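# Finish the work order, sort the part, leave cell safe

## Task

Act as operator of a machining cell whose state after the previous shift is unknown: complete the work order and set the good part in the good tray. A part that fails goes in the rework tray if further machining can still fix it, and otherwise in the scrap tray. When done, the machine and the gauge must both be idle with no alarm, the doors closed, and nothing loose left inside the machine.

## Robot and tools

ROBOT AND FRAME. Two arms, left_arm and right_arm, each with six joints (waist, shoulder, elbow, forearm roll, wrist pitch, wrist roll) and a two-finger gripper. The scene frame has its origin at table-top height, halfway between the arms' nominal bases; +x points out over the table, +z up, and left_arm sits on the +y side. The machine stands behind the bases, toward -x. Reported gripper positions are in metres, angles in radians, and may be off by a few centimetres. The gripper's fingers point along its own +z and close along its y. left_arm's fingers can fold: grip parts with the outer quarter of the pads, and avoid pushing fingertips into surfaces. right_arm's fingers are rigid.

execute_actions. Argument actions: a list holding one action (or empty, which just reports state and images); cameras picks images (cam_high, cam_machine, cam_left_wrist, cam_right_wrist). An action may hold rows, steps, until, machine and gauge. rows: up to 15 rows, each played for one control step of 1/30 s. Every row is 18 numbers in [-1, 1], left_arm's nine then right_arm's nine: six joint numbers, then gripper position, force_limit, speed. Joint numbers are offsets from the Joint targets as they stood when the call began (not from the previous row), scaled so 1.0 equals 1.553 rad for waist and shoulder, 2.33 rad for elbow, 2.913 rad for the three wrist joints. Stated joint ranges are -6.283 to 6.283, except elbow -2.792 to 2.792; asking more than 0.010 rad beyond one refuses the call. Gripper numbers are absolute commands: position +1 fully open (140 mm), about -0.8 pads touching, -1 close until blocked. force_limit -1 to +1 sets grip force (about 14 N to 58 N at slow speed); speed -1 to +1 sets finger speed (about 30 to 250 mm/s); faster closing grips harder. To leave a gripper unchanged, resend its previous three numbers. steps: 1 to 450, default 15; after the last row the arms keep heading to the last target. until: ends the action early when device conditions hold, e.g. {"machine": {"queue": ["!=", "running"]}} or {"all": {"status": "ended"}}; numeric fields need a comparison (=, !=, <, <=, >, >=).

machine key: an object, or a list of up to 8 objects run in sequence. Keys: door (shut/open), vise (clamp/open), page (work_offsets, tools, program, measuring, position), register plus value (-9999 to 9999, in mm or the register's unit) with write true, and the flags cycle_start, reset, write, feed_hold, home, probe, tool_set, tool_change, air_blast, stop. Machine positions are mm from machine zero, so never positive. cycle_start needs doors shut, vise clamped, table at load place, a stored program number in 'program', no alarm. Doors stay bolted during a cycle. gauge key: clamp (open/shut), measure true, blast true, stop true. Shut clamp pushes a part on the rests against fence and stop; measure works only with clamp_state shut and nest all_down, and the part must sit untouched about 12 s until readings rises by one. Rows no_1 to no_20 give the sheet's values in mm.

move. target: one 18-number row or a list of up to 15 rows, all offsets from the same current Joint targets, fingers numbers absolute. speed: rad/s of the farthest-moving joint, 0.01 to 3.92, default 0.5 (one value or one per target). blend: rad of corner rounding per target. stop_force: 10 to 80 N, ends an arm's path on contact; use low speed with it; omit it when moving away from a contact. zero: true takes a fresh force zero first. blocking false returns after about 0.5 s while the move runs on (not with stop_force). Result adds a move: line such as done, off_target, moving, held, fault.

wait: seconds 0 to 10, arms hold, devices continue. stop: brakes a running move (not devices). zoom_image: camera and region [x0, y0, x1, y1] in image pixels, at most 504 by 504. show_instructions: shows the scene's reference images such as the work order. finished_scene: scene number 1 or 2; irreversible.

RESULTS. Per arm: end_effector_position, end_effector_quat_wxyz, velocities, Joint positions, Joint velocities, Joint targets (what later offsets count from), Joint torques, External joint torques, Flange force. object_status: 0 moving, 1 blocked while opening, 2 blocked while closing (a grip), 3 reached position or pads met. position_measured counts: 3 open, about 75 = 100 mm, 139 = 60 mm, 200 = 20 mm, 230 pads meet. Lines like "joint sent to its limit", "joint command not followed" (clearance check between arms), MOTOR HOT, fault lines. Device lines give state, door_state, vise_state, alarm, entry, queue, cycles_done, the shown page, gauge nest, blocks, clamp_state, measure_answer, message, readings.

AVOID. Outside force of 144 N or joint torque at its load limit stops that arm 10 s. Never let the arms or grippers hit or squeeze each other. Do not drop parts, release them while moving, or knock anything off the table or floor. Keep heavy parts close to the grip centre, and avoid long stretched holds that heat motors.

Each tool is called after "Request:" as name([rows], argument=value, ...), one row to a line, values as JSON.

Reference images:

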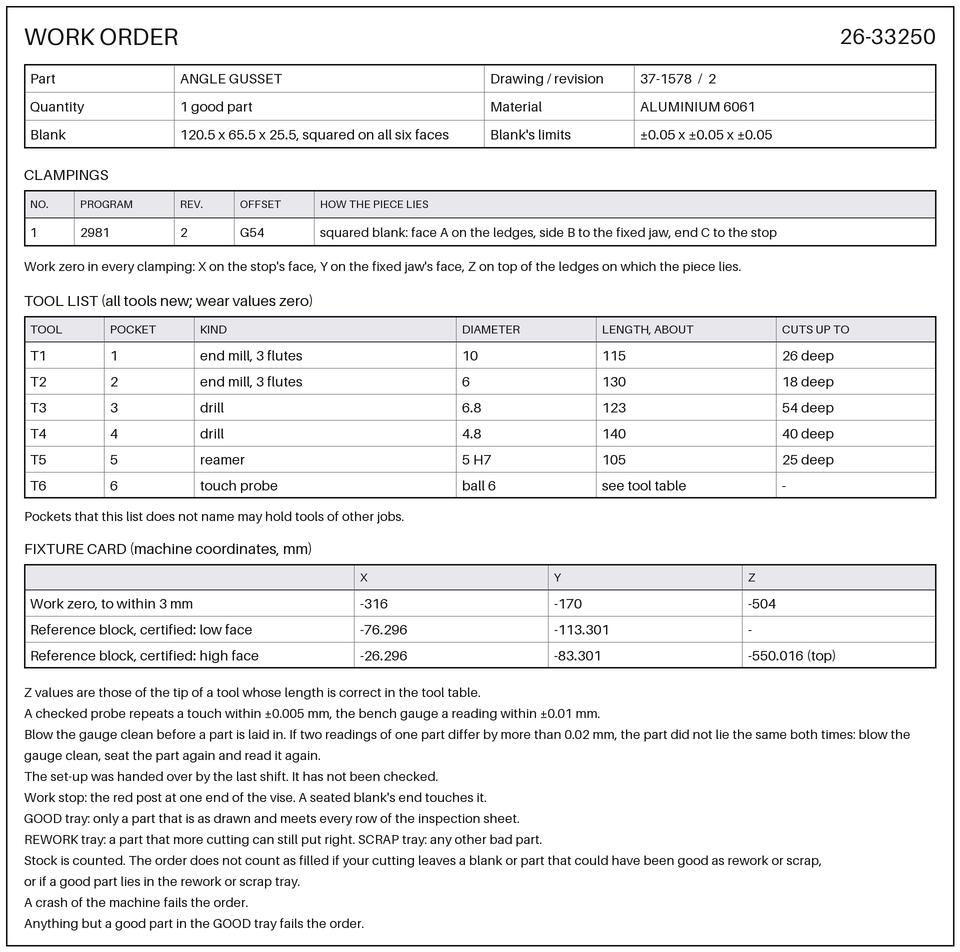

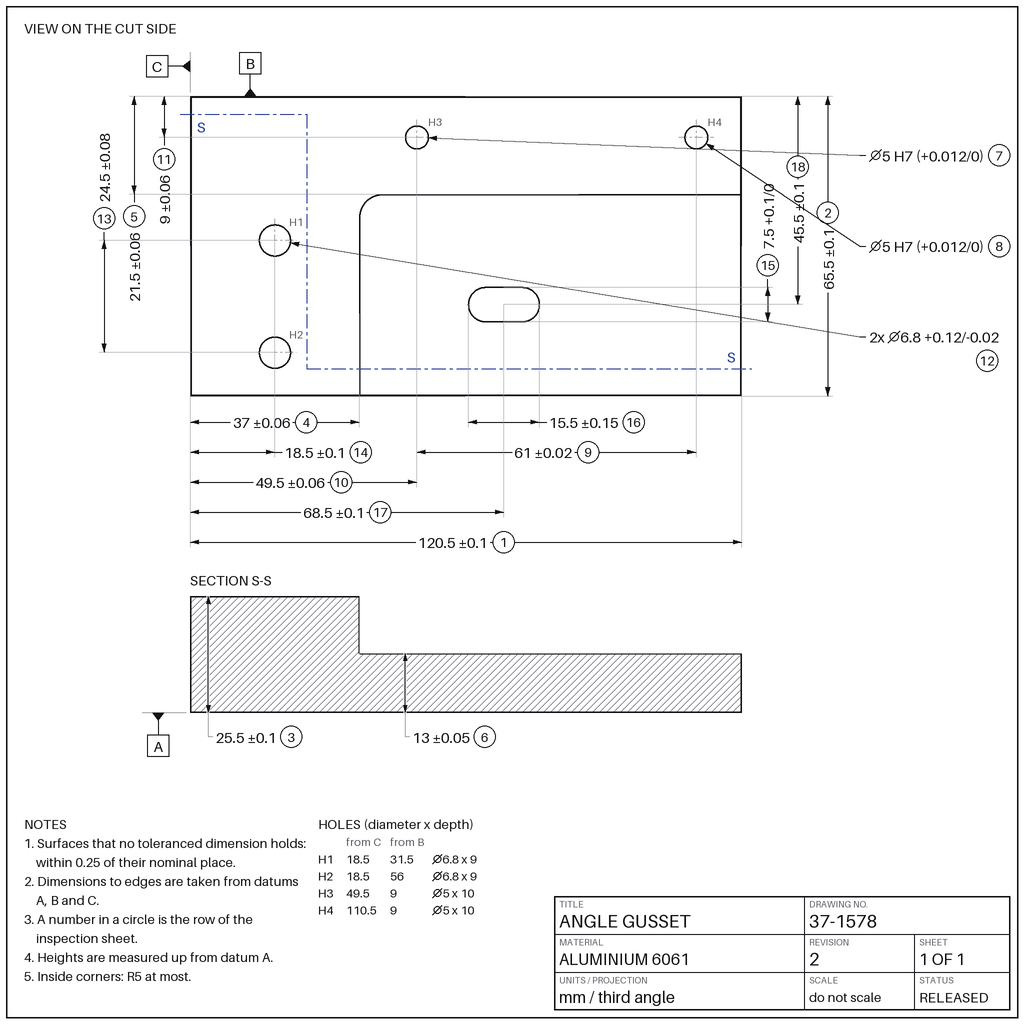

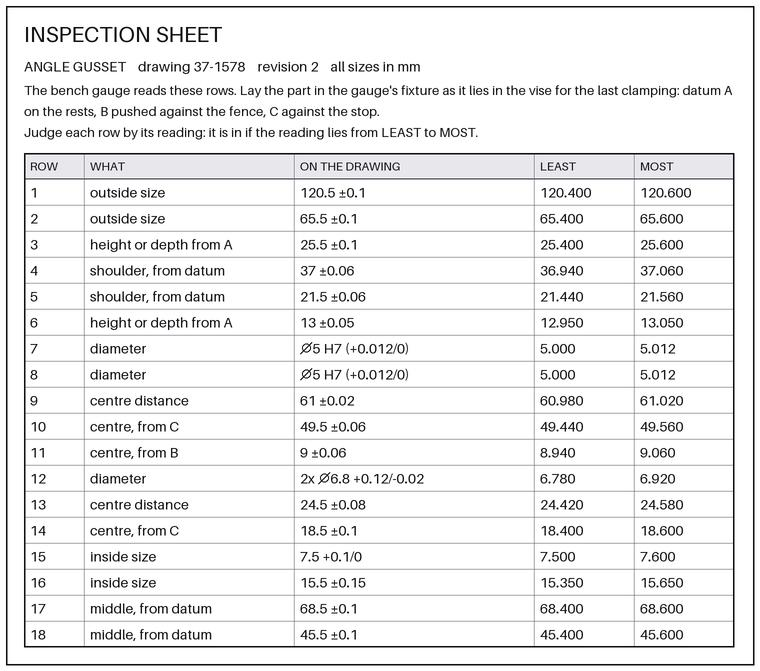

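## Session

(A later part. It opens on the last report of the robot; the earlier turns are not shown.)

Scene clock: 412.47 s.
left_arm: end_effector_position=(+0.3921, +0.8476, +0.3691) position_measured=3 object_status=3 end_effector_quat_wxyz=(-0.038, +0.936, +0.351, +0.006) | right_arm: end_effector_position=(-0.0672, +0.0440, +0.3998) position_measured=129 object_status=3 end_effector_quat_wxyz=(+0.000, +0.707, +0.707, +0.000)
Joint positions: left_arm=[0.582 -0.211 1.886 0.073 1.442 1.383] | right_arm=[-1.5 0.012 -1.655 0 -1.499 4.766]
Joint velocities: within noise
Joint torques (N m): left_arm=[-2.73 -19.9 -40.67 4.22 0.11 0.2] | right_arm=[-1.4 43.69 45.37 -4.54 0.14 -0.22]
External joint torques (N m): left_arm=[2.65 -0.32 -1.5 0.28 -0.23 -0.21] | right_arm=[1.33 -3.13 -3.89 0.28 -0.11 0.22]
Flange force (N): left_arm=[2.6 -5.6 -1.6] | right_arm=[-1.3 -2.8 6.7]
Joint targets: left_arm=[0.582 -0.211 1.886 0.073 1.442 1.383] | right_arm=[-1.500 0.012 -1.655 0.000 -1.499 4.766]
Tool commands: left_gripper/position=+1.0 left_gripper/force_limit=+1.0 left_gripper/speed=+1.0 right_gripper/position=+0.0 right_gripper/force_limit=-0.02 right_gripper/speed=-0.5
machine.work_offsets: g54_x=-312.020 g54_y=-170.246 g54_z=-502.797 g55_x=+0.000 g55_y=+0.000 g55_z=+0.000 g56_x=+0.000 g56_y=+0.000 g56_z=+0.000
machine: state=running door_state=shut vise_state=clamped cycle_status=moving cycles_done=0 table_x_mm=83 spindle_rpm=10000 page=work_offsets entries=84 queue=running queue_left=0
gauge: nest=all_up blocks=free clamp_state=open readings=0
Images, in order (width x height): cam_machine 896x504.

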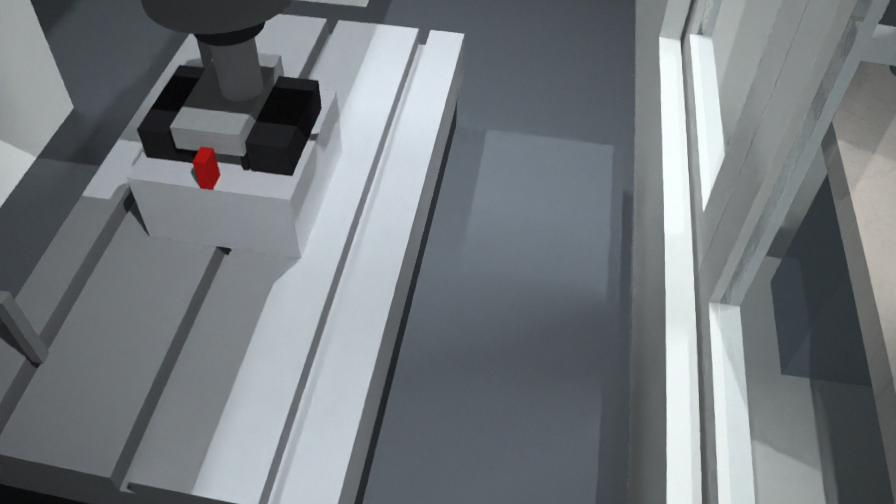

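Request:
execute_actions([
  {"steps": 450, "until":{"machine":{"state":["!=","running"]}}},
], cameras=[])

Request:
execute_actions([
  {"steps": 450, "until":{"machine":{"state":["!=","running"]}}},
], cameras=[])

Request:
execute_actions([
  {"steps": 450, "until":{"machine":{"state":["!=","running"]}}},
], cameras=[])

Request:
execute_actions([
  {"steps": 450, "until":{"machine":{"state":["!=","running"]}}},
], cameras=[])

Scene clock: 428.10 s.
left_arm: end_effector_position=(+0.3921, +0.8476, +0.3691) position_measured=3 object_status=3 end_effector_quat_wxyz=(-0.038, +0.936, +0.351, +0.006) | right_arm: end_effector_position=(-0.0672, +0.0440, +0.3998) position_measured=129 object_status=3 end_effector_quat_wxyz=(+0.000, +0.707, +0.707, +0.000)
Joint positions: left_arm=[0.582 -0.211 1.886 0.073 1.442 1.383] | right_arm=[-1.5 0.012 -1.655 0 -1.499 4.766]
Joint velocities: within noise
Joint torques (N m): left_arm=[-3.34 -19.57 -40.65 4.18 0.02 0.2] | right_arm=[-0.86 43.47 45.41 -4.56 0.1 -0.21]
External joint torques (N m): left_arm=[3.36 -0.94 -1.59 0.33 -0.14 -0.2] | right_arm=[0.79 -2.98 -4 0.31 -0.07 0.21]
Flange force (N): left_arm=[1.9 -7.4 -2.0] | right_arm=[-1.7 -1.8 6.9]
Joint targets: left_arm=[0.582 -0.211 1.886 0.073 1.442 1.383] | right_arm=[-1.500 0.012 -1.655 0.000 -1.499 4.766]
Tool commands: left_gripper/position=+1.0 left_gripper/force_limit=+1.0 left_gripper/speed=+1.0 right_gripper/position=+0.0 right_gripper/force_limit=-0.02 right_gripper/speed=-0.5
machine.work_offsets: g54_x=-312.020 g54_y=-170.246 g54_z=-502.797 g55_x=+0.000 g55_y=+0.000 g55_z=+0.000 g56_x=+0.000 g56_y=+0.000 g56_z=+0.000
machine: state=running door_state=shut vise_state=clamped cycle_status=moving cycles_done=0 table_x_mm=130 spindle_rpm=0 page=work_offsets entries=84 queue=running queue_left=0
gauge: nest=all_up blocks=free clamp_state=open readings=0
No camera images: "cameras" was empty.

Scene clock: 443.30 s.
left_arm: end_effector_position=(+0.3921, +0.8476, +0.3691) position_measured=3 object_status=3 end_effector_quat_wxyz=(-0.038, +0.936, +0.351, +0.006) | right_arm: end_effector_position=(-0.0672, +0.0440, +0.3998) position_measured=129 object_status=3 end_effector_quat_wxyz=(+0.000, +0.707, +0.707, +0.000)
Joint positions: left_arm=[0.582 -0.211 1.886 0.073 1.442 1.383] | right_arm=[-1.5 0.012 -1.655 0 -1.499 4.766]
Joint velocities: within noise
Joint torques (N m): left_arm=[-3.18 -19.51 -40.7 4.12 0.04 0.12] | right_arm=[-1.47 43.6 45.32 -4.52 0.14 -0.23]
External joint torques (N m): left_arm=[3.15 -0.91 -1.57 0.39 -0.16 -0.12] | right_arm=[1.34 -2.85 -3.8 0.26 -0.12 0.23]
Flange force (N): left_arm=[1.9 -7.1 -1.9] | right_arm=[-1.6 -2.9 6.5]
Joint targets: left_arm=[0.582 -0.211 1.886 0.073 1.442 1.383] | right_arm=[-1.500 0.012 -1.655 0.000 -1.499 4.766]
Tool commands: left_gripper/position=+1.0 left_gripper/force_limit=+1.0 left_gripper/speed=+1.0 right_gripper/position=+0.0 right_gripper/force_limit=-0.02 right_gripper/speed=-0.5
machine.work_offsets: g54_x=-312.020 g54_y=-170.246 g54_z=-502.797 g55_x=+0.000 g55_y=+0.000 g55_z=+0.000 g56_x=+0.000 g56_y=+0.000 g56_z=+0.000
machine: state=running door_state=shut vise_state=clamped cycle_status=moving cycles_done=0 table_x_mm=38 spindle_rpm=0 page=work_offsets entries=84 queue=running queue_left=0
gauge: nest=all_up blocks=free clamp_state=open readings=0
No camera images: "cameras" was empty.

Scene clock: 450.00 s.
left_arm: end_effector_position=(+0.3921, +0.8476, +0.3691) position_measured=3 object_status=3 end_effector_quat_wxyz=(-0.038, +0.936, +0.351, +0.006) | right_arm: end_effector_position=(-0.0672, +0.0440, +0.3998) position_measured=129 object_status=3 end_effector_quat_wxyz=(+0.000, +0.707, +0.707, +0.000)
Joint positions: left_arm=[0.582 -0.211 1.886 0.073 1.442 1.383] | right_arm=[-1.5 0.012 -1.655 0 -1.499 4.766]
Joint velocities: within noise
Joint torques (N m): left_arm=[-3.21 -19.63 -40.61 4.12 0.07 0.22] | right_arm=[-1.15 43.62 45.3 -4.54 0.13 -0.25]
External joint torques (N m): left_arm=[3.39 -1.85 -1.79 0.4 -0.17 -0.22] | right_arm=[1.1 -3.22 -3.89 0.29 -0.1 0.25]
Flange force (N): left_arm=[0.7 -7.6 -2.4] | right_arm=[-1.1 -2.5 6.7]
Joint targets: left_arm=[0.582 -0.211 1.886 0.073 1.442 1.383] | right_arm=[-1.500 0.012 -1.655 0.000 -1.499 4.766]
Tool commands: left_gripper/position=+1.0 left_gripper/force_limit=+1.0 left_gripper/speed=+1.0 right_gripper/position=+0.0 right_gripper/force_limit=-0.02 right_gripper/speed=-0.5
machine.work_offsets: g54_x=-312.020 g54_y=-170.246 g54_z=-502.797 g55_x=+0.000 g55_y=+0.000 g55_z=+0.000 g56_x=+0.000 g56_y=+0.000 g56_z=+0.000
machine: state=done door_state=shut vise_state=clamped cycle_status=done cycles_done=1 table_x_mm=0 spindle_rpm=0 page=work_offsets entries=84 queue=done queue_left=0
gauge: nest=all_up blocks=free clamp_state=open readings=0
No camera images: "cameras" was empty.

Scene clock: 450.23 s.
left_arm: end_effector_position=(+0.3921, +0.8476, +0.3691) position_measured=3 object_status=3 end_effector_quat_wxyz=(-0.038, +0.936, +0.351, +0.006) | right_arm: end_effector_position=(-0.0672, +0.0440, +0.3998) position_measured=129 object_status=3 end_effector_quat_wxyz=(+0.000, +0.707, +0.707, +0.000)
Joint positions: left_arm=[0.582 -0.211 1.886 0.073 1.442 1.383] | right_arm=[-1.5 0.012 -1.655 0 -1.499 4.766]
Joint velocities: within noise
Joint torques (N m): left_arm=[-3.15 -19.31 -40.52 4.19 0.06 0.22] | right_arm=[-1.15 43.63 45.46 -4.51 0.16 -0.24]
External joint torques (N m): left_arm=[3.18 -1.19 -1.68 0.32 -0.17 -0.22] | right_arm=[1.07 -3.07 -3.93 0.24 -0.12 0.24]
Flange force (N): left_arm=[1.6 -7.0 -2.1] | right_arm=[-1.4 -2.4 6.7]
Joint targets: left_arm=[0.582 -0.211 1.886 0.073 1.442 1.383] | right_arm=[-1.500 0.012 -1.655 0.000 -1.499 4.766]
Tool commands: left_gripper/position=+1.0 left_gripper/force_limit=+1.0 left_gripper/speed=+1.0 right_gripper/position=+0.0 right_gripper/force_limit=-0.02 right_gripper/speed=-0.5
machine.work_offsets: g54_x=-312.020 g54_y=-170.246 g54_z=-502.797 g55_x=+0.000 g55_y=+0.000 g55_z=+0.000 g56_x=+0.000 g56_y=+0.000 g56_z=+0.000
machine: state=done door_state=shut vise_state=clamped cycle_status=done cycles_done=1 table_x_mm=0 spindle_rpm=0 page=work_offsets entries=84 queue=done queue_left=0
gauge: nest=all_up blocks=free clamp_state=open readings=0
No camera images: "cameras" was empty.

Request:
execute_actions([
  {"machine": [{"air_blast":true},{"door":"open"}], "steps": 300, "until":{"machine":{"door_state":"open","queue":["!=","running"]}}},
], cameras=[])

Request:
move([
  [0,0,0,0,0,0,1,1,1, 0.4501,-0.1840,0.0868,0,0.0288,0.24,0.12,-0.02,-0.5],
  [0,0,0,0,0,0,1,1,1, 0.6507,-0.2771,0.1490,0,0.0287,0.3468,0.12,-0.02,-0.5],
], speed=[0.5,0.2], blend=[0.05,0], stop_force=40, cameras=["cam_machine","cam_right_wrist"])

Request:
zoom_image(camera="cam_right_wrist", region=[300, 30, 620, 350])

Scene clock: 456.20 s.
left_arm: end_effector_position=(+0.3921, +0.8476, +0.3691) position_measured=3 object_status=3 end_effector_quat_wxyz=(-0.038, +0.936, +0.351, +0.006) | right_arm: end_effector_position=(-0.0672, +0.0440, +0.3998) position_measured=129 object_status=3 end_effector_quat_wxyz=(+0.000, +0.707, +0.707, +0.000)
Joint positions: left_arm=[0.582 -0.211 1.886 0.073 1.442 1.383] | right_arm=[-1.5 0.012 -1.655 0 -1.499 4.766]
Joint velocities: within noise
Joint torques (N m): left_arm=[-3.29 -19.35 -40.57 4.23 0.08 0.2] | right_arm=[-1.65 43.49 45.22 -4.56 0.1 -0.28]
External joint torques (N m): left_arm=[3.36 -1.32 -1.65 0.28 -0.19 -0.2] | right_arm=[1.54 -2.59 -3.6 0.29 -0.08 0.28]
Flange force (N): left_arm=[1.4 -7.5 -2.0] | right_arm=[-1.7 -3.3 6.2]
Joint targets: left_arm=[0.582 -0.211 1.886 0.073 1.442 1.383] | right_arm=[-1.500 0.012 -1.655 0.000 -1.499 4.766]
Tool commands: left_gripper/position=+1.0 left_gripper/force_limit=+1.0 left_gripper/speed=+1.0 right_gripper/position=+0.0 right_gripper/force_limit=-0.02 right_gripper/speed=-0.5
machine.work_offsets: g54_x=-312.020 g54_y=-170.246 g54_z=-502.797 g55_x=+0.000 g55_y=+0.000 g55_z=+0.000 g56_x=+0.000 g56_y=+0.000 g56_z=+0.000
machine: state=done door_state=open vise_state=clamped cycle_status=done cycles_done=1 table_x_mm=0 spindle_rpm=0 page=work_offsets entries=85 queue=done queue_left=0
gauge: nest=all_up blocks=free clamp_state=open readings=0
No camera images: "cameras" was empty.

Scene clock: 460.10 s.
left_arm: end_effector_position=(+0.3921, +0.8476, +0.3691) position_measured=3 object_status=3 end_effector_quat_wxyz=(-0.038, +0.936, +0.351, +0.006) | right_arm: end_effector_position=(-0.7588, -0.0868, +0.3001) position_measured=114 object_status=3 end_effector_quat_wxyz=(+0.000, +0.707, +0.707, +0.000)
Joint positions: left_arm=[0.582 -0.211 1.886 0.073 1.442 1.383] | right_arm=[-0.489 -0.418 -1.307 0 -1.416 5.776]
Joint velocities: within noise
Joint torques (N m): left_arm=[-3.25 -19.88 -40.57 4.18 0.03 0.17] | right_arm=[-0.85 86.9 44.97 -4.54 0.11 -0.24]
External joint torques (N m): left_arm=[3.19 -0.32 -1.54 0.31 -0.15 -0.18] | right_arm=[0.96 -3.86 -3.89 0.29 -0.11 0.23]
Flange force (N): left_arm=[2.9 -6.9 -1.8] | right_arm=[-2.8 1.7 6.4]
Joint targets: left_arm=[0.582 -0.211 1.886 0.073 1.442 1.383] | right_arm=[-0.489 -0.418 -1.307 0.000 -1.416 5.776]
machine.work_offsets: g54_x=-312.020 g54_y=-170.246 g54_z=-502.797 g55_x=+0.000 g55_y=+0.000 g55_z=+0.000 g56_x=+0.000 g56_y=+0.000 g56_z=+0.000
machine: state=done door_state=open vise_state=clamped cycle_status=done cycles_done=1 table_x_mm=0 spindle_rpm=0 page=work_offsets entries=85 queue=done queue_left=0
gauge: nest=all_up blocks=free clamp_state=open readings=0
move: done
camera_calibration:
cam_right_wrist: T_world_to_cam=[[0.999687, 0.022317, 0.0112792, 0.76017], [0.0169117, -0.935682, 0.352439, -0.171605], [0.0184191, -0.352138, -0.935767, 0.408103], [0, 0, 0, 1]] pos_world=[-0.764547, -0.0338236, 0.433795]
Images, in order (width x height): cam_machine 896x504, cam_right_wrist 896x504.

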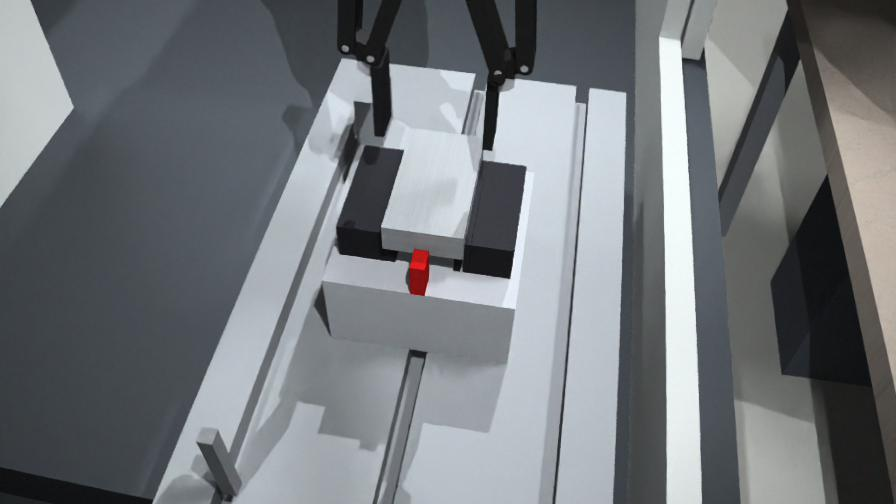

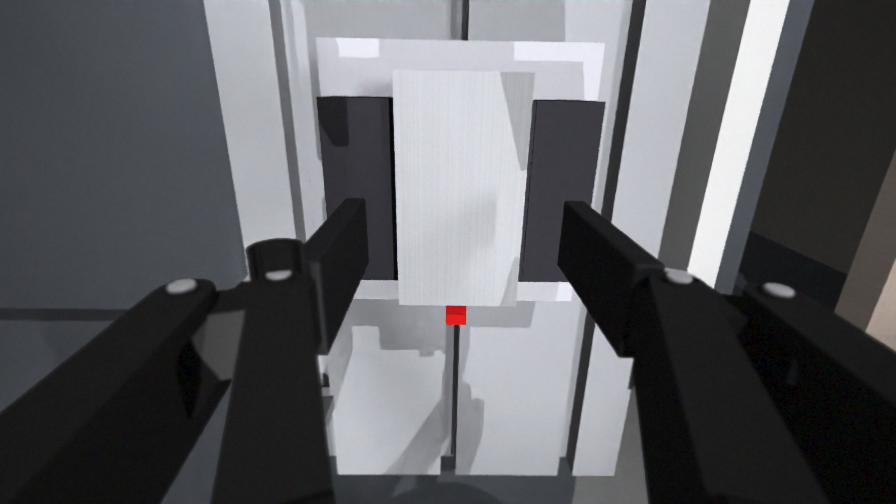

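Scaled by 1.575 from the camera's 896x504 image, which has a finer 1280x720 frame.

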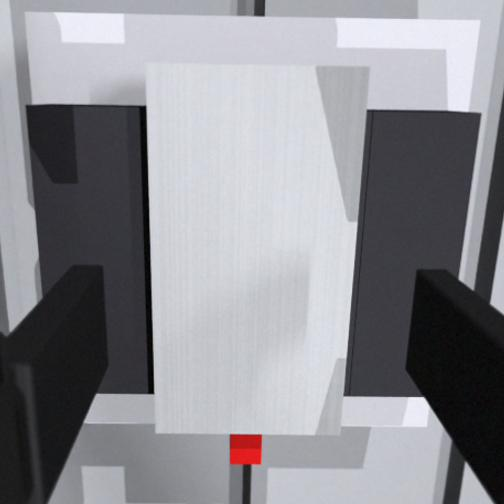

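Request:
execute_actions([
  {"machine":{"vise":"open"},"rows":[[0,0,0,0,0,0,1,1,1, 0,0,0,0,0,0,-0.6,-0.5,-0.5]],"steps":60},
], cameras=[])

Request:
move(target=[0,0,0,0,0,0,1,1,1, 0,-0.0106,-0.0289,0,0.0288,0,-0.6,-0.5,-0.5], speed=0.03, stop_force=10, cameras=["cam_machine"])

Scene clock: 463.27 s.
left_arm: end_effector_position=(+0.3921, +0.8476, +0.3691) position_measured=3 object_status=3 end_effector_quat_wxyz=(-0.038, +0.936, +0.351, +0.006) | right_arm: end_effector_position=(-0.7588, -0.0868, +0.3001) position_measured=205 object_status=3 end_effector_quat_wxyz=(+0.000, +0.707, +0.707, +0.000)
Joint positions: left_arm=[0.582 -0.211 1.886 0.073 1.442 1.383] | right_arm=[-0.489 -0.418 -1.307 0 -1.416 5.776]
Joint velocities: within noise
Joint torques (N m): left_arm=[-2.46 -19.88 -40.55 4.24 0.05 0.19] | right_arm=[-0.75 86.97 44.75 -4.53 0.07 -0.22]
External joint torques (N m): left_arm=[2.48 -0.69 -1.59 0.26 -0.16 -0.19] | right_arm=[1.03 -5 -4.04 0.32 -0.06 0.22]
Flange force (N): left_arm=[2.0 -5.4 -2.0] | right_arm=[-2.1 0.5 7.0]
Joint targets: left_arm=[0.582 -0.211 1.886 0.073 1.442 1.383] | right_arm=[-0.489 -0.418 -1.307 0.000 -1.416 5.776]
machine.work_offsets: g54_x=-312.020 g54_y=-170.246 g54_z=-502.797 g55_x=+0.000 g55_y=+0.000 g55_z=+0.000 g56_x=+0.000 g56_y=+0.000 g56_z=+0.000
machine: state=idle door_state=open vise_state=open cycle_status=done cycles_done=1 table_x_mm=0 spindle_rpm=0 page=work_offsets entries=85 queue=done queue_left=0
gauge: nest=all_up blocks=free clamp_state=open readings=0
No camera images: "cameras" was empty.

Scene clock: 466.50 s.
left_arm: end_effector_position=(+0.3921, +0.8476, +0.3691) position_measured=3 object_status=3 end_effector_quat_wxyz=(-0.038, +0.936, +0.351, +0.006) | right_arm: end_effector_position=(-0.7591, -0.0867, +0.2534) position_measured=205 object_status=3 end_effector_quat_wxyz=(+0.000, +0.707, +0.707, +0.000)
Joint positions: left_arm=[0.582 -0.211 1.886 0.073 1.442 1.383] | right_arm=[-0.489 -0.434 -1.37 0 -1.337 5.776]
Joint velocities: within noise
Joint torques (N m): left_arm=[-2.65 -19.78 -40.58 4.21 0 0.19] | right_arm=[-0.33 59.66 28.32 -3.99 2.88 -0.29]
External joint torques (N m): left_arm=[2.73 -1.14 -1.72 0.31 -0.11 -0.2] | right_arm=[0.5 23.87 12.09 -0.19 -2.86 0.29]
Flange force (N): left_arm=[1.5 -6.0 -2.4] | right_arm=[-4.7 5.8 -29.2]
Joint targets: left_arm=[0.582 -0.211 1.886 0.073 1.442 1.383] | right_arm=[-0.489 -0.434 -1.370 0.000 -1.337 5.776]
machine.work_offsets: g54_x=-312.020 g54_y=-170.246 g54_z=-502.797 g55_x=+0.000 g55_y=+0.000 g55_z=+0.000 g56_x=+0.000 g56_y=+0.000 g56_z=+0.000
machine: state=idle door_state=open vise_state=open cycle_status=done cycles_done=1 table_x_mm=0 spindle_rpm=0 page=work_offsets entries=85 queue=done queue_left=0
gauge: nest=all_up blocks=free clamp_state=open readings=0
move: contact (right_arm)
Images, in order (width x height): cam_machine 896x504.

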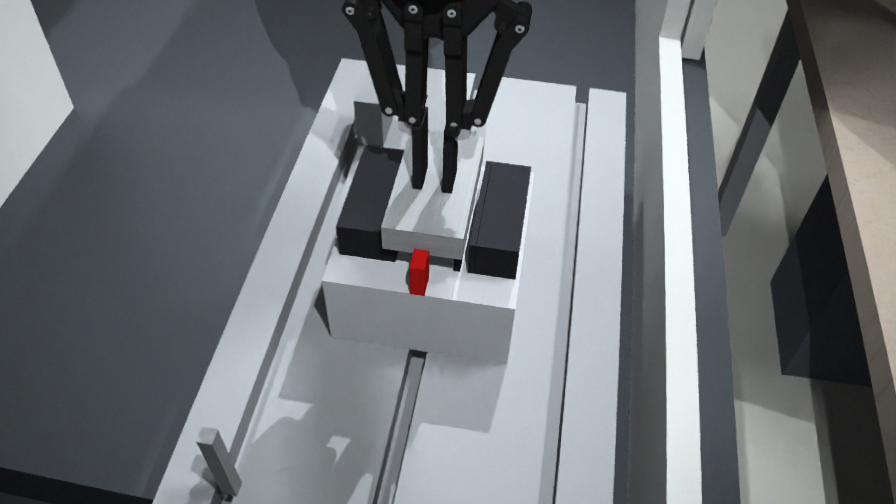

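Request:
move(target=[0,0,0,0,0,0,1,1,1, 0,0.0101,0.0267,0,-0.0269,0,-0.6,-0.5,-0.5], speed=0.06, cameras=[])

Request:
execute_actions([
  {"rows":[[0,0,0,0,0,0,1,1,1, 0,0,0,0,0,0,0.12,-0.02,-0.5]],"steps":45},
], cameras=[])

Request:
move(target=[0,0,0,0,0,0,1,1,1, 0,-0.0127,-0.0338,0,0.0338,0,0.12,-0.02,-1], speed=0.04, stop_force=15, cameras=["cam_machine","cam_right_wrist"])

Request:
zoom_image(camera="cam_machine", region=[320, 90, 560, 310])

Scene clock: 468.83 s.
left_arm: end_effector_position=(+0.3921, +0.8476, +0.3691) position_measured=3 object_status=3 end_effector_quat_wxyz=(-0.038, +0.936, +0.351, +0.006) | right_arm: end_effector_position=(-0.7585, -0.0870, +0.3001) position_measured=205 object_status=3 end_effector_quat_wxyz=(+0.000, +0.707, +0.707, +0.000)
Joint positions: left_arm=[0.582 -0.211 1.886 0.073 1.442 1.383] | right_arm=[-0.489 -0.418 -1.308 0 -1.416 5.776]
Joint velocities: within noise
Joint torques (N m): left_arm=[-3.4 -19.84 -40.85 4.24 0.06 0.17] | right_arm=[-1.03 86.88 44.87 -4.54 0.43 -0.26]
External joint torques (N m): left_arm=[3.39 -0.38 -1.22 0.25 -0.18 -0.17] | right_arm=[1.19 -4.13 -3.92 0.3 -0.43 0.26]
Flange force (N): left_arm=[2.4 -7.4 -1.1] | right_arm=[-2.8 1.1 6.0]
Joint targets: left_arm=[0.582 -0.211 1.886 0.073 1.442 1.383] | right_arm=[-0.489 -0.418 -1.308 0.000 -1.416 5.776]
machine.work_offsets: g54_x=-312.020 g54_y=-170.246 g54_z=-502.797 g55_x=+0.000 g55_y=+0.000 g55_z=+0.000 g56_x=+0.000 g56_y=+0.000 g56_z=+0.000
machine: state=idle door_state=open vise_state=open cycle_status=done cycles_done=1 table_x_mm=0 spindle_rpm=0 page=work_offsets entries=85 queue=done queue_left=0
gauge: nest=all_up blocks=free clamp_state=open readings=0
move: done
No camera images: "cameras" was empty.

Scene clock: 470.53 s.
left_arm: end_effector_position=(+0.3921, +0.8476, +0.3691) position_measured=3 object_status=3 end_effector_quat_wxyz=(-0.038, +0.936, +0.351, +0.006) | right_arm: end_effector_position=(-0.7585, -0.0870, +0.3001) position_measured=114 object_status=3 end_effector_quat_wxyz=(+0.000, +0.707, +0.707, +0.000)
Joint positions: left_arm=[0.582 -0.211 1.886 0.073 1.442 1.383] | right_arm=[-0.489 -0.418 -1.308 0 -1.416 5.776]
Joint velocities: within noise
Joint torques (N m): left_arm=[-3.24 -19.51 -40.46 4.22 0.11 0.2] | right_arm=[-0.93 87.24 44.98 -4.55 0.11 -0.21]
External joint torques (N m): left_arm=[3.27 -1.02 -1.77 0.3 -0.23 -0.2] | right_arm=[1.06 -4.41 -3.97 0.3 -0.11 0.21]
Flange force (N): left_arm=[2.0 -7.2 -2.1] | right_arm=[-2.5 1.1 6.7]
Joint targets: left_arm=[0.582 -0.211 1.886 0.073 1.442 1.383] | right_arm=[-0.489 -0.418 -1.308 0.000 -1.416 5.776]
machine.work_offsets: g54_x=-312.020 g54_y=-170.246 g54_z=-502.797 g55_x=+0.000 g55_y=+0.000 g55_z=+0.000 g56_x=+0.000 g56_y=+0.000 g56_z=+0.000
machine: state=idle door_state=open vise_state=open cycle_status=done cycles_done=1 table_x_mm=0 spindle_rpm=0 page=work_offsets entries=85 queue=done queue_left=0
gauge: nest=all_up blocks=free clamp_state=open readings=0
No camera images: "cameras" was empty.

Scene clock: 473.77 s.
left_arm: end_effector_position=(+0.3921, +0.8476, +0.3691) position_measured=3 object_status=3 end_effector_quat_wxyz=(-0.038, +0.936, +0.351, +0.006) | right_arm: end_effector_position=(-0.7585, -0.0870, +0.2412) position_measured=114 object_status=3 end_effector_quat_wxyz=(+0.000, +0.707, +0.707, +0.000)
Joint positions: left_arm=[0.582 -0.211 1.886 0.073 1.442 1.383] | right_arm=[-0.489 -0.438 -1.387 0 -1.317 5.776]
Joint velocities: within noise
Joint torques (N m): left_arm=[-2.73 -19.64 -40.63 4.18 -0.02 0.25] | right_arm=[-1.23 87.63 43.94 -4.43 0.08 -0.24]
External joint torques (N m): left_arm=[2.73 -0.81 -1.55 0.33 -0.1 -0.25] | right_arm=[1.45 -4.1 -3.74 0.27 -0.06 0.24]
Flange force (N): left_arm=[1.8 -5.8 -2.1] | right_arm=[-3.0 0.9 6.2]
Joint targets: left_arm=[0.582 -0.211 1.886 0.073 1.442 1.383] | right_arm=[-0.489 -0.438 -1.387 0.000 -1.317 5.776]
machine.work_offsets: g54_x=-312.020 g54_y=-170.246 g54_z=-502.797 g55_x=+0.000 g55_y=+0.000 g55_z=+0.000 g56_x=+0.000 g56_y=+0.000 g56_z=+0.000
machine: state=idle door_state=open vise_state=open cycle_status=done cycles_done=1 table_x_mm=0 spindle_rpm=0 page=work_offsets entries=85 queue=done queue_left=0
gauge: nest=all_up blocks=free clamp_state=open readings=0
move: done
camera_calibration:
cam_right_wrist: T_world_to_cam=[[0.999685, 0.022295, 0.0114964, 0.760456], [0.016811, -0.935617, 0.352617, -0.151145], [0.0186178, -0.352312, -0.935697, 0.352937], [0, 0, 0, 1]] pos_world=[-0.764247, -0.0340237, 0.374795]
Images, in order (width x height): cam_machine 896x504, cam_right_wrist 896x504.

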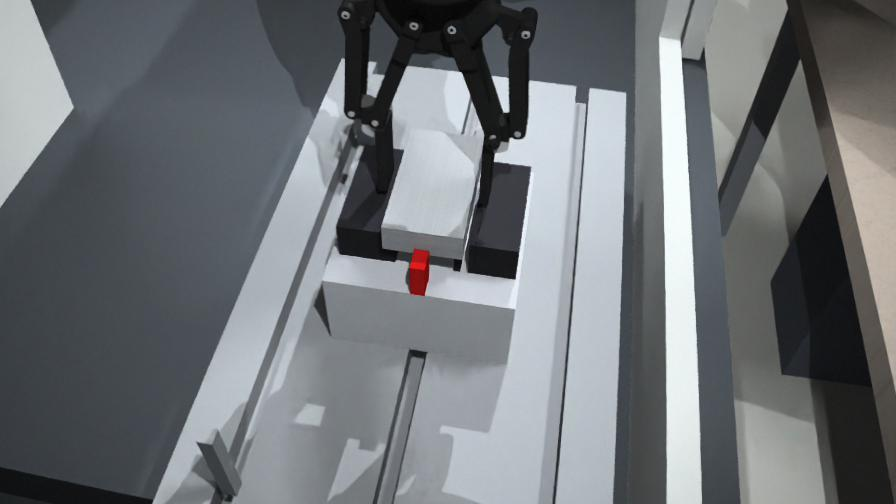

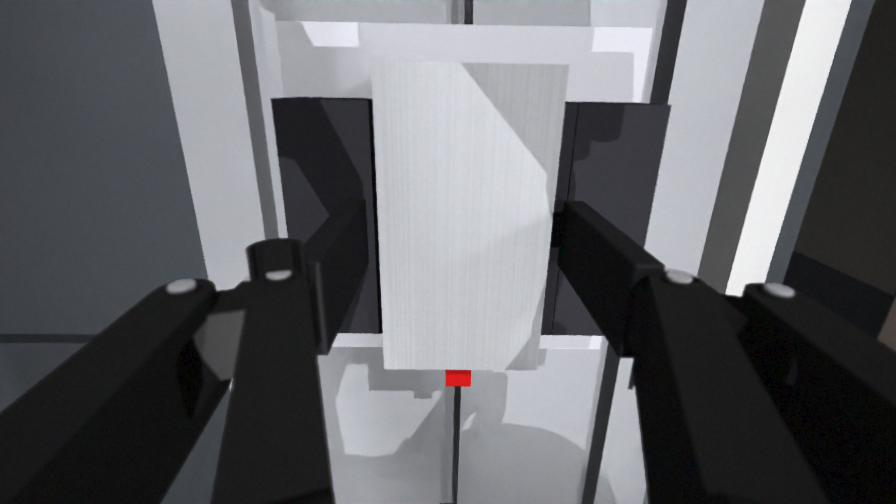

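Scaled by 2.100 from the camera's 896x504 image, which has a finer 1280x720 frame.

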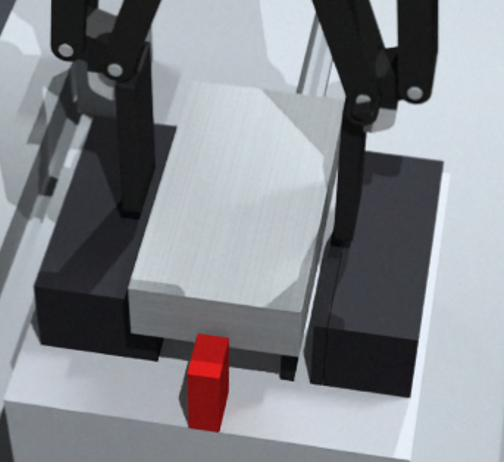

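Request:
execute_actions([
  {"rows": [[0,0,0,0,0,0,1,1,1, 0,0,0,0,0,0,-1,-0.02,-1]], "steps": 75},
], cameras=["cam_right_wrist"])

Request:
move(target=[0,0,0,0,0,0,1,1,1, 0,0.0011,0.0023,0,-0.0024,0,-1,-0.02,-1], speed=0.02, cameras=["cam_machine","cam_right_wrist"])

Request:
zoom_image(camera="cam_machine", region=[320, 90, 560, 310])

Scene clock: 476.90 s.
left_arm: end_effector_position=(+0.3921, +0.8476, +0.3691) position_measured=3 object_status=3 end_effector_quat_wxyz=(-0.038, +0.936, +0.351, +0.006) | right_arm: end_effector_position=(-0.7585, -0.0870, +0.2412) position_measured=132 object_status=2 end_effector_quat_wxyz=(+0.000, +0.707, +0.707, +0.000)
Joint positions: left_arm=[0.582 -0.211 1.886 0.073 1.442 1.383] | right_arm=[-0.489 -0.438 -1.387 0 -1.317 5.776]
Joint velocities: within noise
Joint torques (N m): left_arm=[-2.93 -19.68 -40.49 4.14 0.06 0.15] | right_arm=[-2.03 81.14 39.24 -4.98 0.09 -0.41]
External joint torques (N m): left_arm=[2.99 -0.94 -1.75 0.38 -0.18 -0.15] | right_arm=[2.27 2.6 1.11 0.81 -0.07 0.41]
Flange force (N): left_arm=[2.0 -6.7 -2.2] | right_arm=[-3.7 -0.4 -2.6]
Joint targets: left_arm=[0.582 -0.211 1.886 0.073 1.442 1.383] | right_arm=[-0.489 -0.438 -1.387 0.000 -1.317 5.776]
machine.work_offsets: g54_x=-312.020 g54_y=-170.246 g54_z=-502.797 g55_x=+0.000 g55_y=+0.000 g55_z=+0.000 g56_x=+0.000 g56_y=+0.000 g56_z=+0.000
machine: state=idle door_state=open vise_state=open cycle_status=done cycles_done=1 table_x_mm=0 spindle_rpm=0 page=work_offsets entries=85 queue=done queue_left=0
gauge: nest=all_up blocks=free clamp_state=open readings=0
camera_calibration:
cam_right_wrist: T_world_to_cam=[[0.999685, 0.0222953, 0.0114985, 0.760454], [0.0168123, -0.93565, 0.352529, -0.151147], [0.0186183, -0.352225, -0.93573, 0.353046], [0, 0, 0, 1]] pos_world=[-0.764247, -0.0340237, 0.374896]
Images, in order (width x height): cam_right_wrist 896x504.

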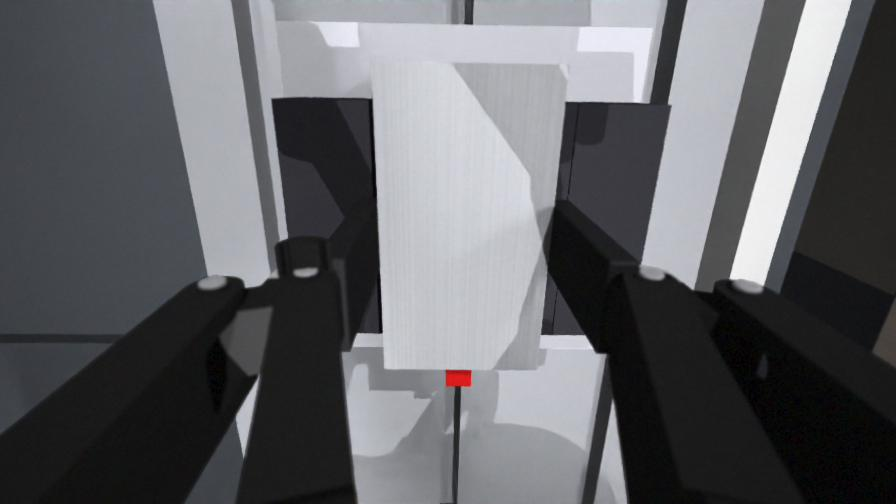

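Scene clock: 477.60 s.
left_arm: end_effector_position=(+0.3921, +0.8476, +0.3691) position_measured=3 object_status=3 end_effector_quat_wxyz=(-0.038, +0.936, +0.351, +0.006) | right_arm: end_effector_position=(-0.7585, -0.0870, +0.2454) position_measured=132 object_status=2 end_effector_quat_wxyz=(+0.000, +0.707, +0.707, +0.000)
Joint positions: left_arm=[0.582 -0.211 1.886 0.073 1.442 1.383] | right_arm=[-0.489 -0.436 -1.381 0 -1.324 5.776]
Joint velocities: within noise
Joint torques (N m): left_arm=[-3.03 -19.96 -40.63 4.23 0.06 0.19] | right_arm=[-0.79 92.04 48.02 -4.37 0.53 -0.27]
External joint torques (N m): left_arm=[3.02 -0.47 -1.57 0.27 -0.18 -0.19] | right_arm=[0.95 -8.28 -7.66 0.2 -0.51 0.27]
Flange force (N): left_arm=[2.6 -6.5 -1.8] | right_arm=[-3.7 3.1 12.0]
Joint targets: left_arm=[0.582 -0.211 1.886 0.073 1.442 1.383] | right_arm=[-0.489 -0.436 -1.381 0.000 -1.324 5.776]
machine.work_offsets: g54_x=-312.020 g54_y=-170.246 g54_z=-502.797 g55_x=+0.000 g55_y=+0.000 g55_z=+0.000 g56_x=+0.000 g56_y=+0.000 g56_z=+0.000
machine: state=idle door_state=open vise_state=open cycle_status=done cycles_done=1 table_x_mm=0 spindle_rpm=0 page=work_offsets entries=85 queue=done queue_left=0
gauge: nest=all_up blocks=free clamp_state=open readings=0
move: done
camera_calibration:
cam_right_wrist: T_world_to_cam=[[0.999685, 0.022354, 0.0113699, 0.760457], [0.0169126, -0.935648, 0.352528, -0.15255], [0.0185186, -0.352225, -0.935732, 0.3569], [0, 0, 0, 1]] pos_world=[-0.764247, -0.0340235, 0.379095]
Images, in order (width x height): cam_machine 896x504, cam_right_wrist 896x504.

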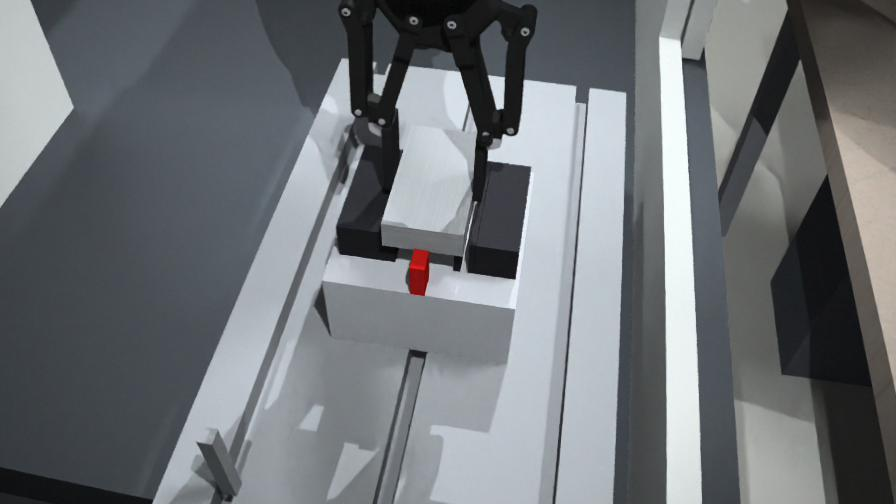

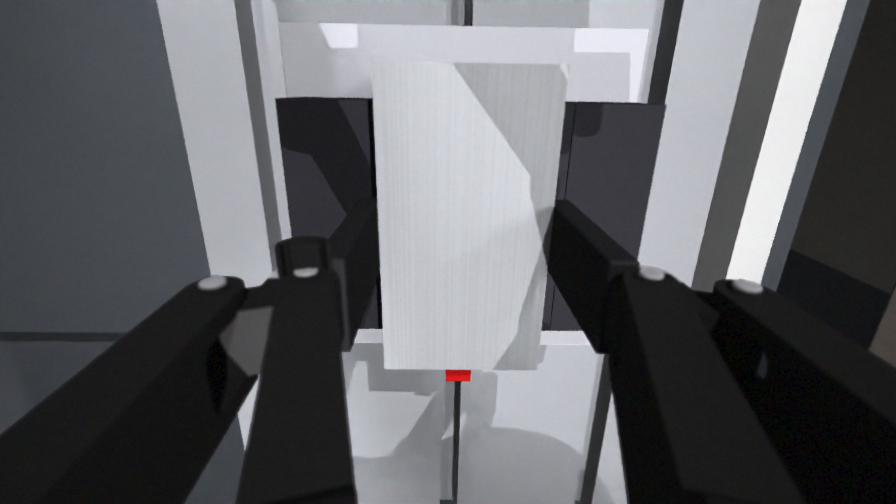

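Scaled by 2.100 from the camera's 896x504 image, which has a finer 1280x720 frame.

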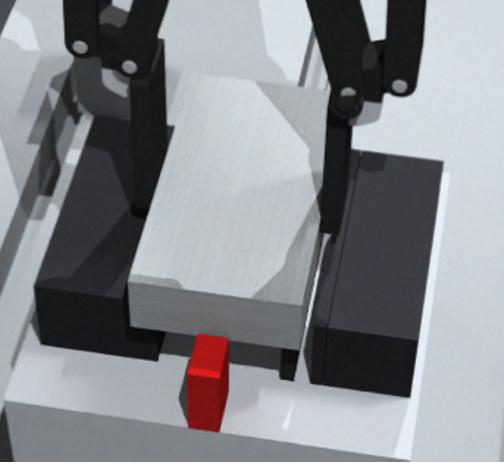

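Request:
move([
  [0,0,0,0,0,0,1,1,1,0,0.0114,0.0314,0,-0.0314,0,-1,-0.02,-1],
  [0,0,0,0,0,0,1,1,1,-0.2009,0.1044,-0.0308,0,-0.0312,-0.1068,-1,-0.02,-1],
  [0,0,0,0,0,0,1,1,1,-0.651,0.2885,-0.1176,0,-0.0601,-0.3467,-1,-0.02,-1],
], speed=[0.06,0.25,0.5], blend=[0.01,0.05,0], cameras=["cam_high","cam_right_wrist"])

Scene clock: 486.93 s.
left_arm: end_effector_position=(+0.3921, +0.8476, +0.3691) position_measured=3 object_status=3 end_effector_quat_wxyz=(-0.038, +0.936, +0.351, +0.006) | right_arm: end_effector_position=(-0.0670, +0.0437, +0.3994) position_measured=132 object_status=2 end_effector_quat_wxyz=(+0.000, +0.707, +0.707, +0.000)
Joint positions: left_arm=[0.582 -0.211 1.886 0.073 1.442 1.383] | right_arm=[-1.5 0.012 -1.655 0 -1.499 4.766]
Joint velocities: within noise
Joint torques (N m): left_arm=[-3.04 -19.28 -40.55 4.15 0.06 0.2] | right_arm=[-3.4 46.06 48.43 -4.54 0.11 -0.18]
External joint torques (N m): left_arm=[2.94 -0.45 -1.34 0.32 -0.18 -0.2] | right_arm=[3.38 -5.5 -6.93 0.28 -0.08 0.18]
Flange force (N): left_arm=[2.3 -6.3 -1.4] | right_arm=[-2.5 -6.5 12.1]
Joint targets: left_arm=[0.582 -0.211 1.886 0.073 1.442 1.383] | right_arm=[-1.500 0.012 -1.655 0.000 -1.499 4.766]
machine.work_offsets: g54_x=-312.020 g54_y=-170.246 g54_z=-502.797 g55_x=+0.000 g55_y=+0.000 g55_z=+0.000 g56_x=+0.000 g56_y=+0.000 g56_z=+0.000
machine: state=idle door_state=open vise_state=open cycle_status=done cycles_done=1 table_x_mm=0 spindle_rpm=0 page=work_offsets entries=85 queue=done queue_left=0
gauge: nest=all_up blocks=free clamp_state=open readings=0
move: done
camera_calibration:
cam_right_wrist: T_world_to_cam=[[0.999716, 0.020972, 0.0113352, 0.0645539], [0.0156123, -0.935297, 0.353519, -0.0967785], [0.0180158, -0.353241, -0.935359, 0.534033], [0, 0, 0, 1]] pos_world=[-0.0726457, 0.0967721, 0.532994]
Images, in order (width x height): cam_high 896x504, cam_right_wrist 896x504.

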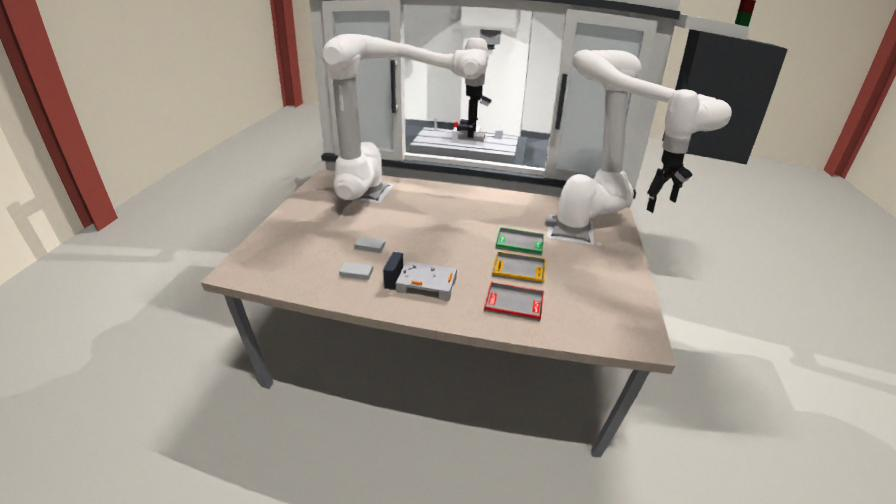

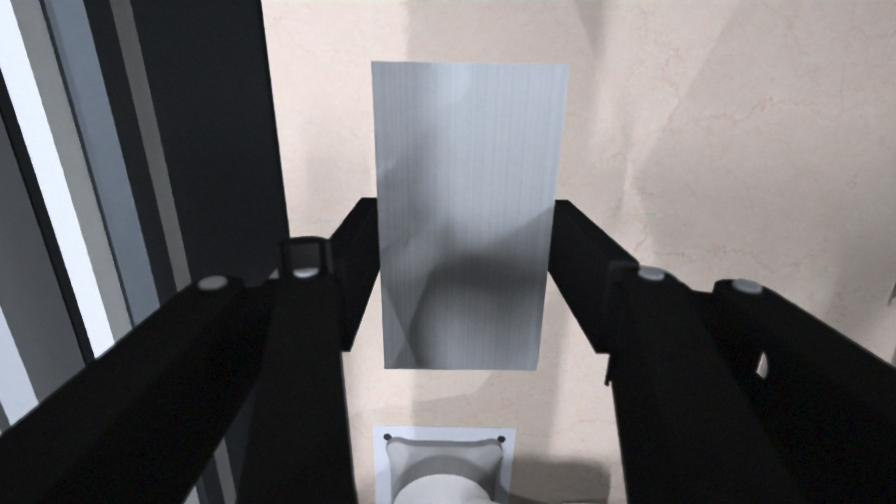

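Request:
execute_actions([
  {"gauge":{"blast":true},"machine":{"door":"shut"},"steps":90},
], cameras=["cam_machine"])

Request:
zoom_image(camera="cam_machine", region=[200, 150, 700, 450])

Scene clock: 490.67 s.
left_arm: end_effector_position=(+0.3921, +0.8476, +0.3691) position_measured=3 object_status=3 end_effector_quat_wxyz=(-0.038, +0.936, +0.351, +0.006) | right_arm: end_effector_position=(-0.0669, +0.0437, +0.3994) position_measured=132 object_status=2 end_effector_quat_wxyz=(+0.000, +0.707, +0.707, +0.000)
Joint positions: left_arm=[0.582 -0.211 1.886 0.073 1.442 1.383] | right_arm=[-1.5 0.012 -1.655 0 -1.499 4.766]
Joint velocities: within noise
Joint torques (N m): left_arm=[-2.83 -19.67 -40.68 4.17 0.07 0.24] | right_arm=[-1.18 46.37 48.36 -4.59 0.11 -0.22]
External joint torques (N m): left_arm=[2.84 -0.54 -1.44 0.33 -0.19 -0.24] | right_arm=[1.05 -5.46 -6.79 0.32 -0.09 0.22]
Flange force (N): left_arm=[2.2 -6.0 -1.6] | right_arm=[-2.1 -2.3 11.9]
Joint targets: left_arm=[0.582 -0.211 1.886 0.073 1.442 1.383] | right_arm=[-1.500 0.012 -1.655 0.000 -1.499 4.766]
Tool commands: left_gripper/position=+1.0 left_gripper/force_limit=+1.0 left_gripper/speed=+1.0 right_gripper/position=-1.0 right_gripper/force_limit=-0.02 right_gripper/speed=-1.0
machine.work_offsets: g54_x=-312.020 g54_y=-170.246 g54_z=-502.797 g55_x=+0.000 g55_y=+0.000 g55_z=+0.000 g56_x=+0.000 g56_y=+0.000 g56_z=+0.000
machine: state=idle door_state=shut vise_state=open cycle_status=done cycles_done=1 table_x_mm=0 spindle_rpm=0 page=work_offsets entries=85 queue=done queue_left=0
gauge: nest=all_up blocks=free clamp_state=open message=taken readings=0
Images, in order (width x height): cam_machine 896x504.

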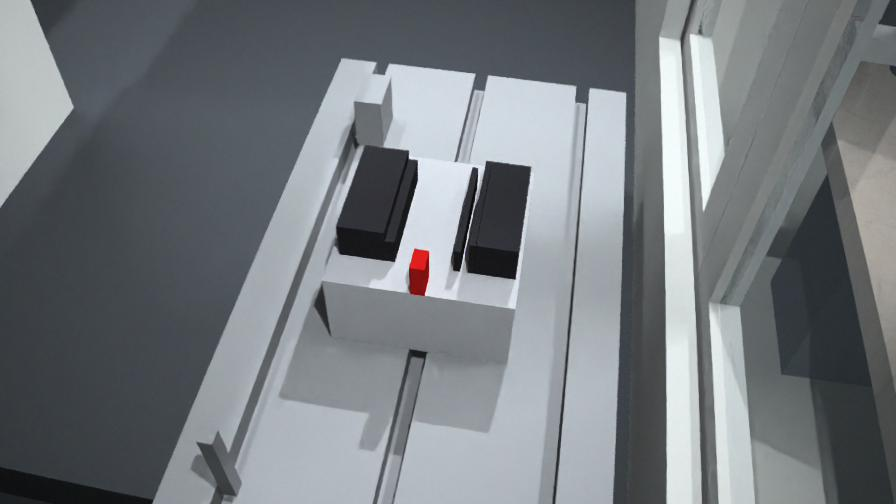

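Scaled by 1.008 from the camera's 896x504 image, which has a finer 1280x720 frame.

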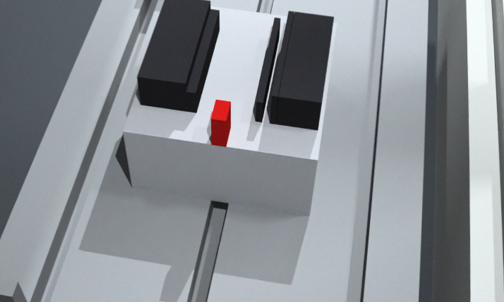

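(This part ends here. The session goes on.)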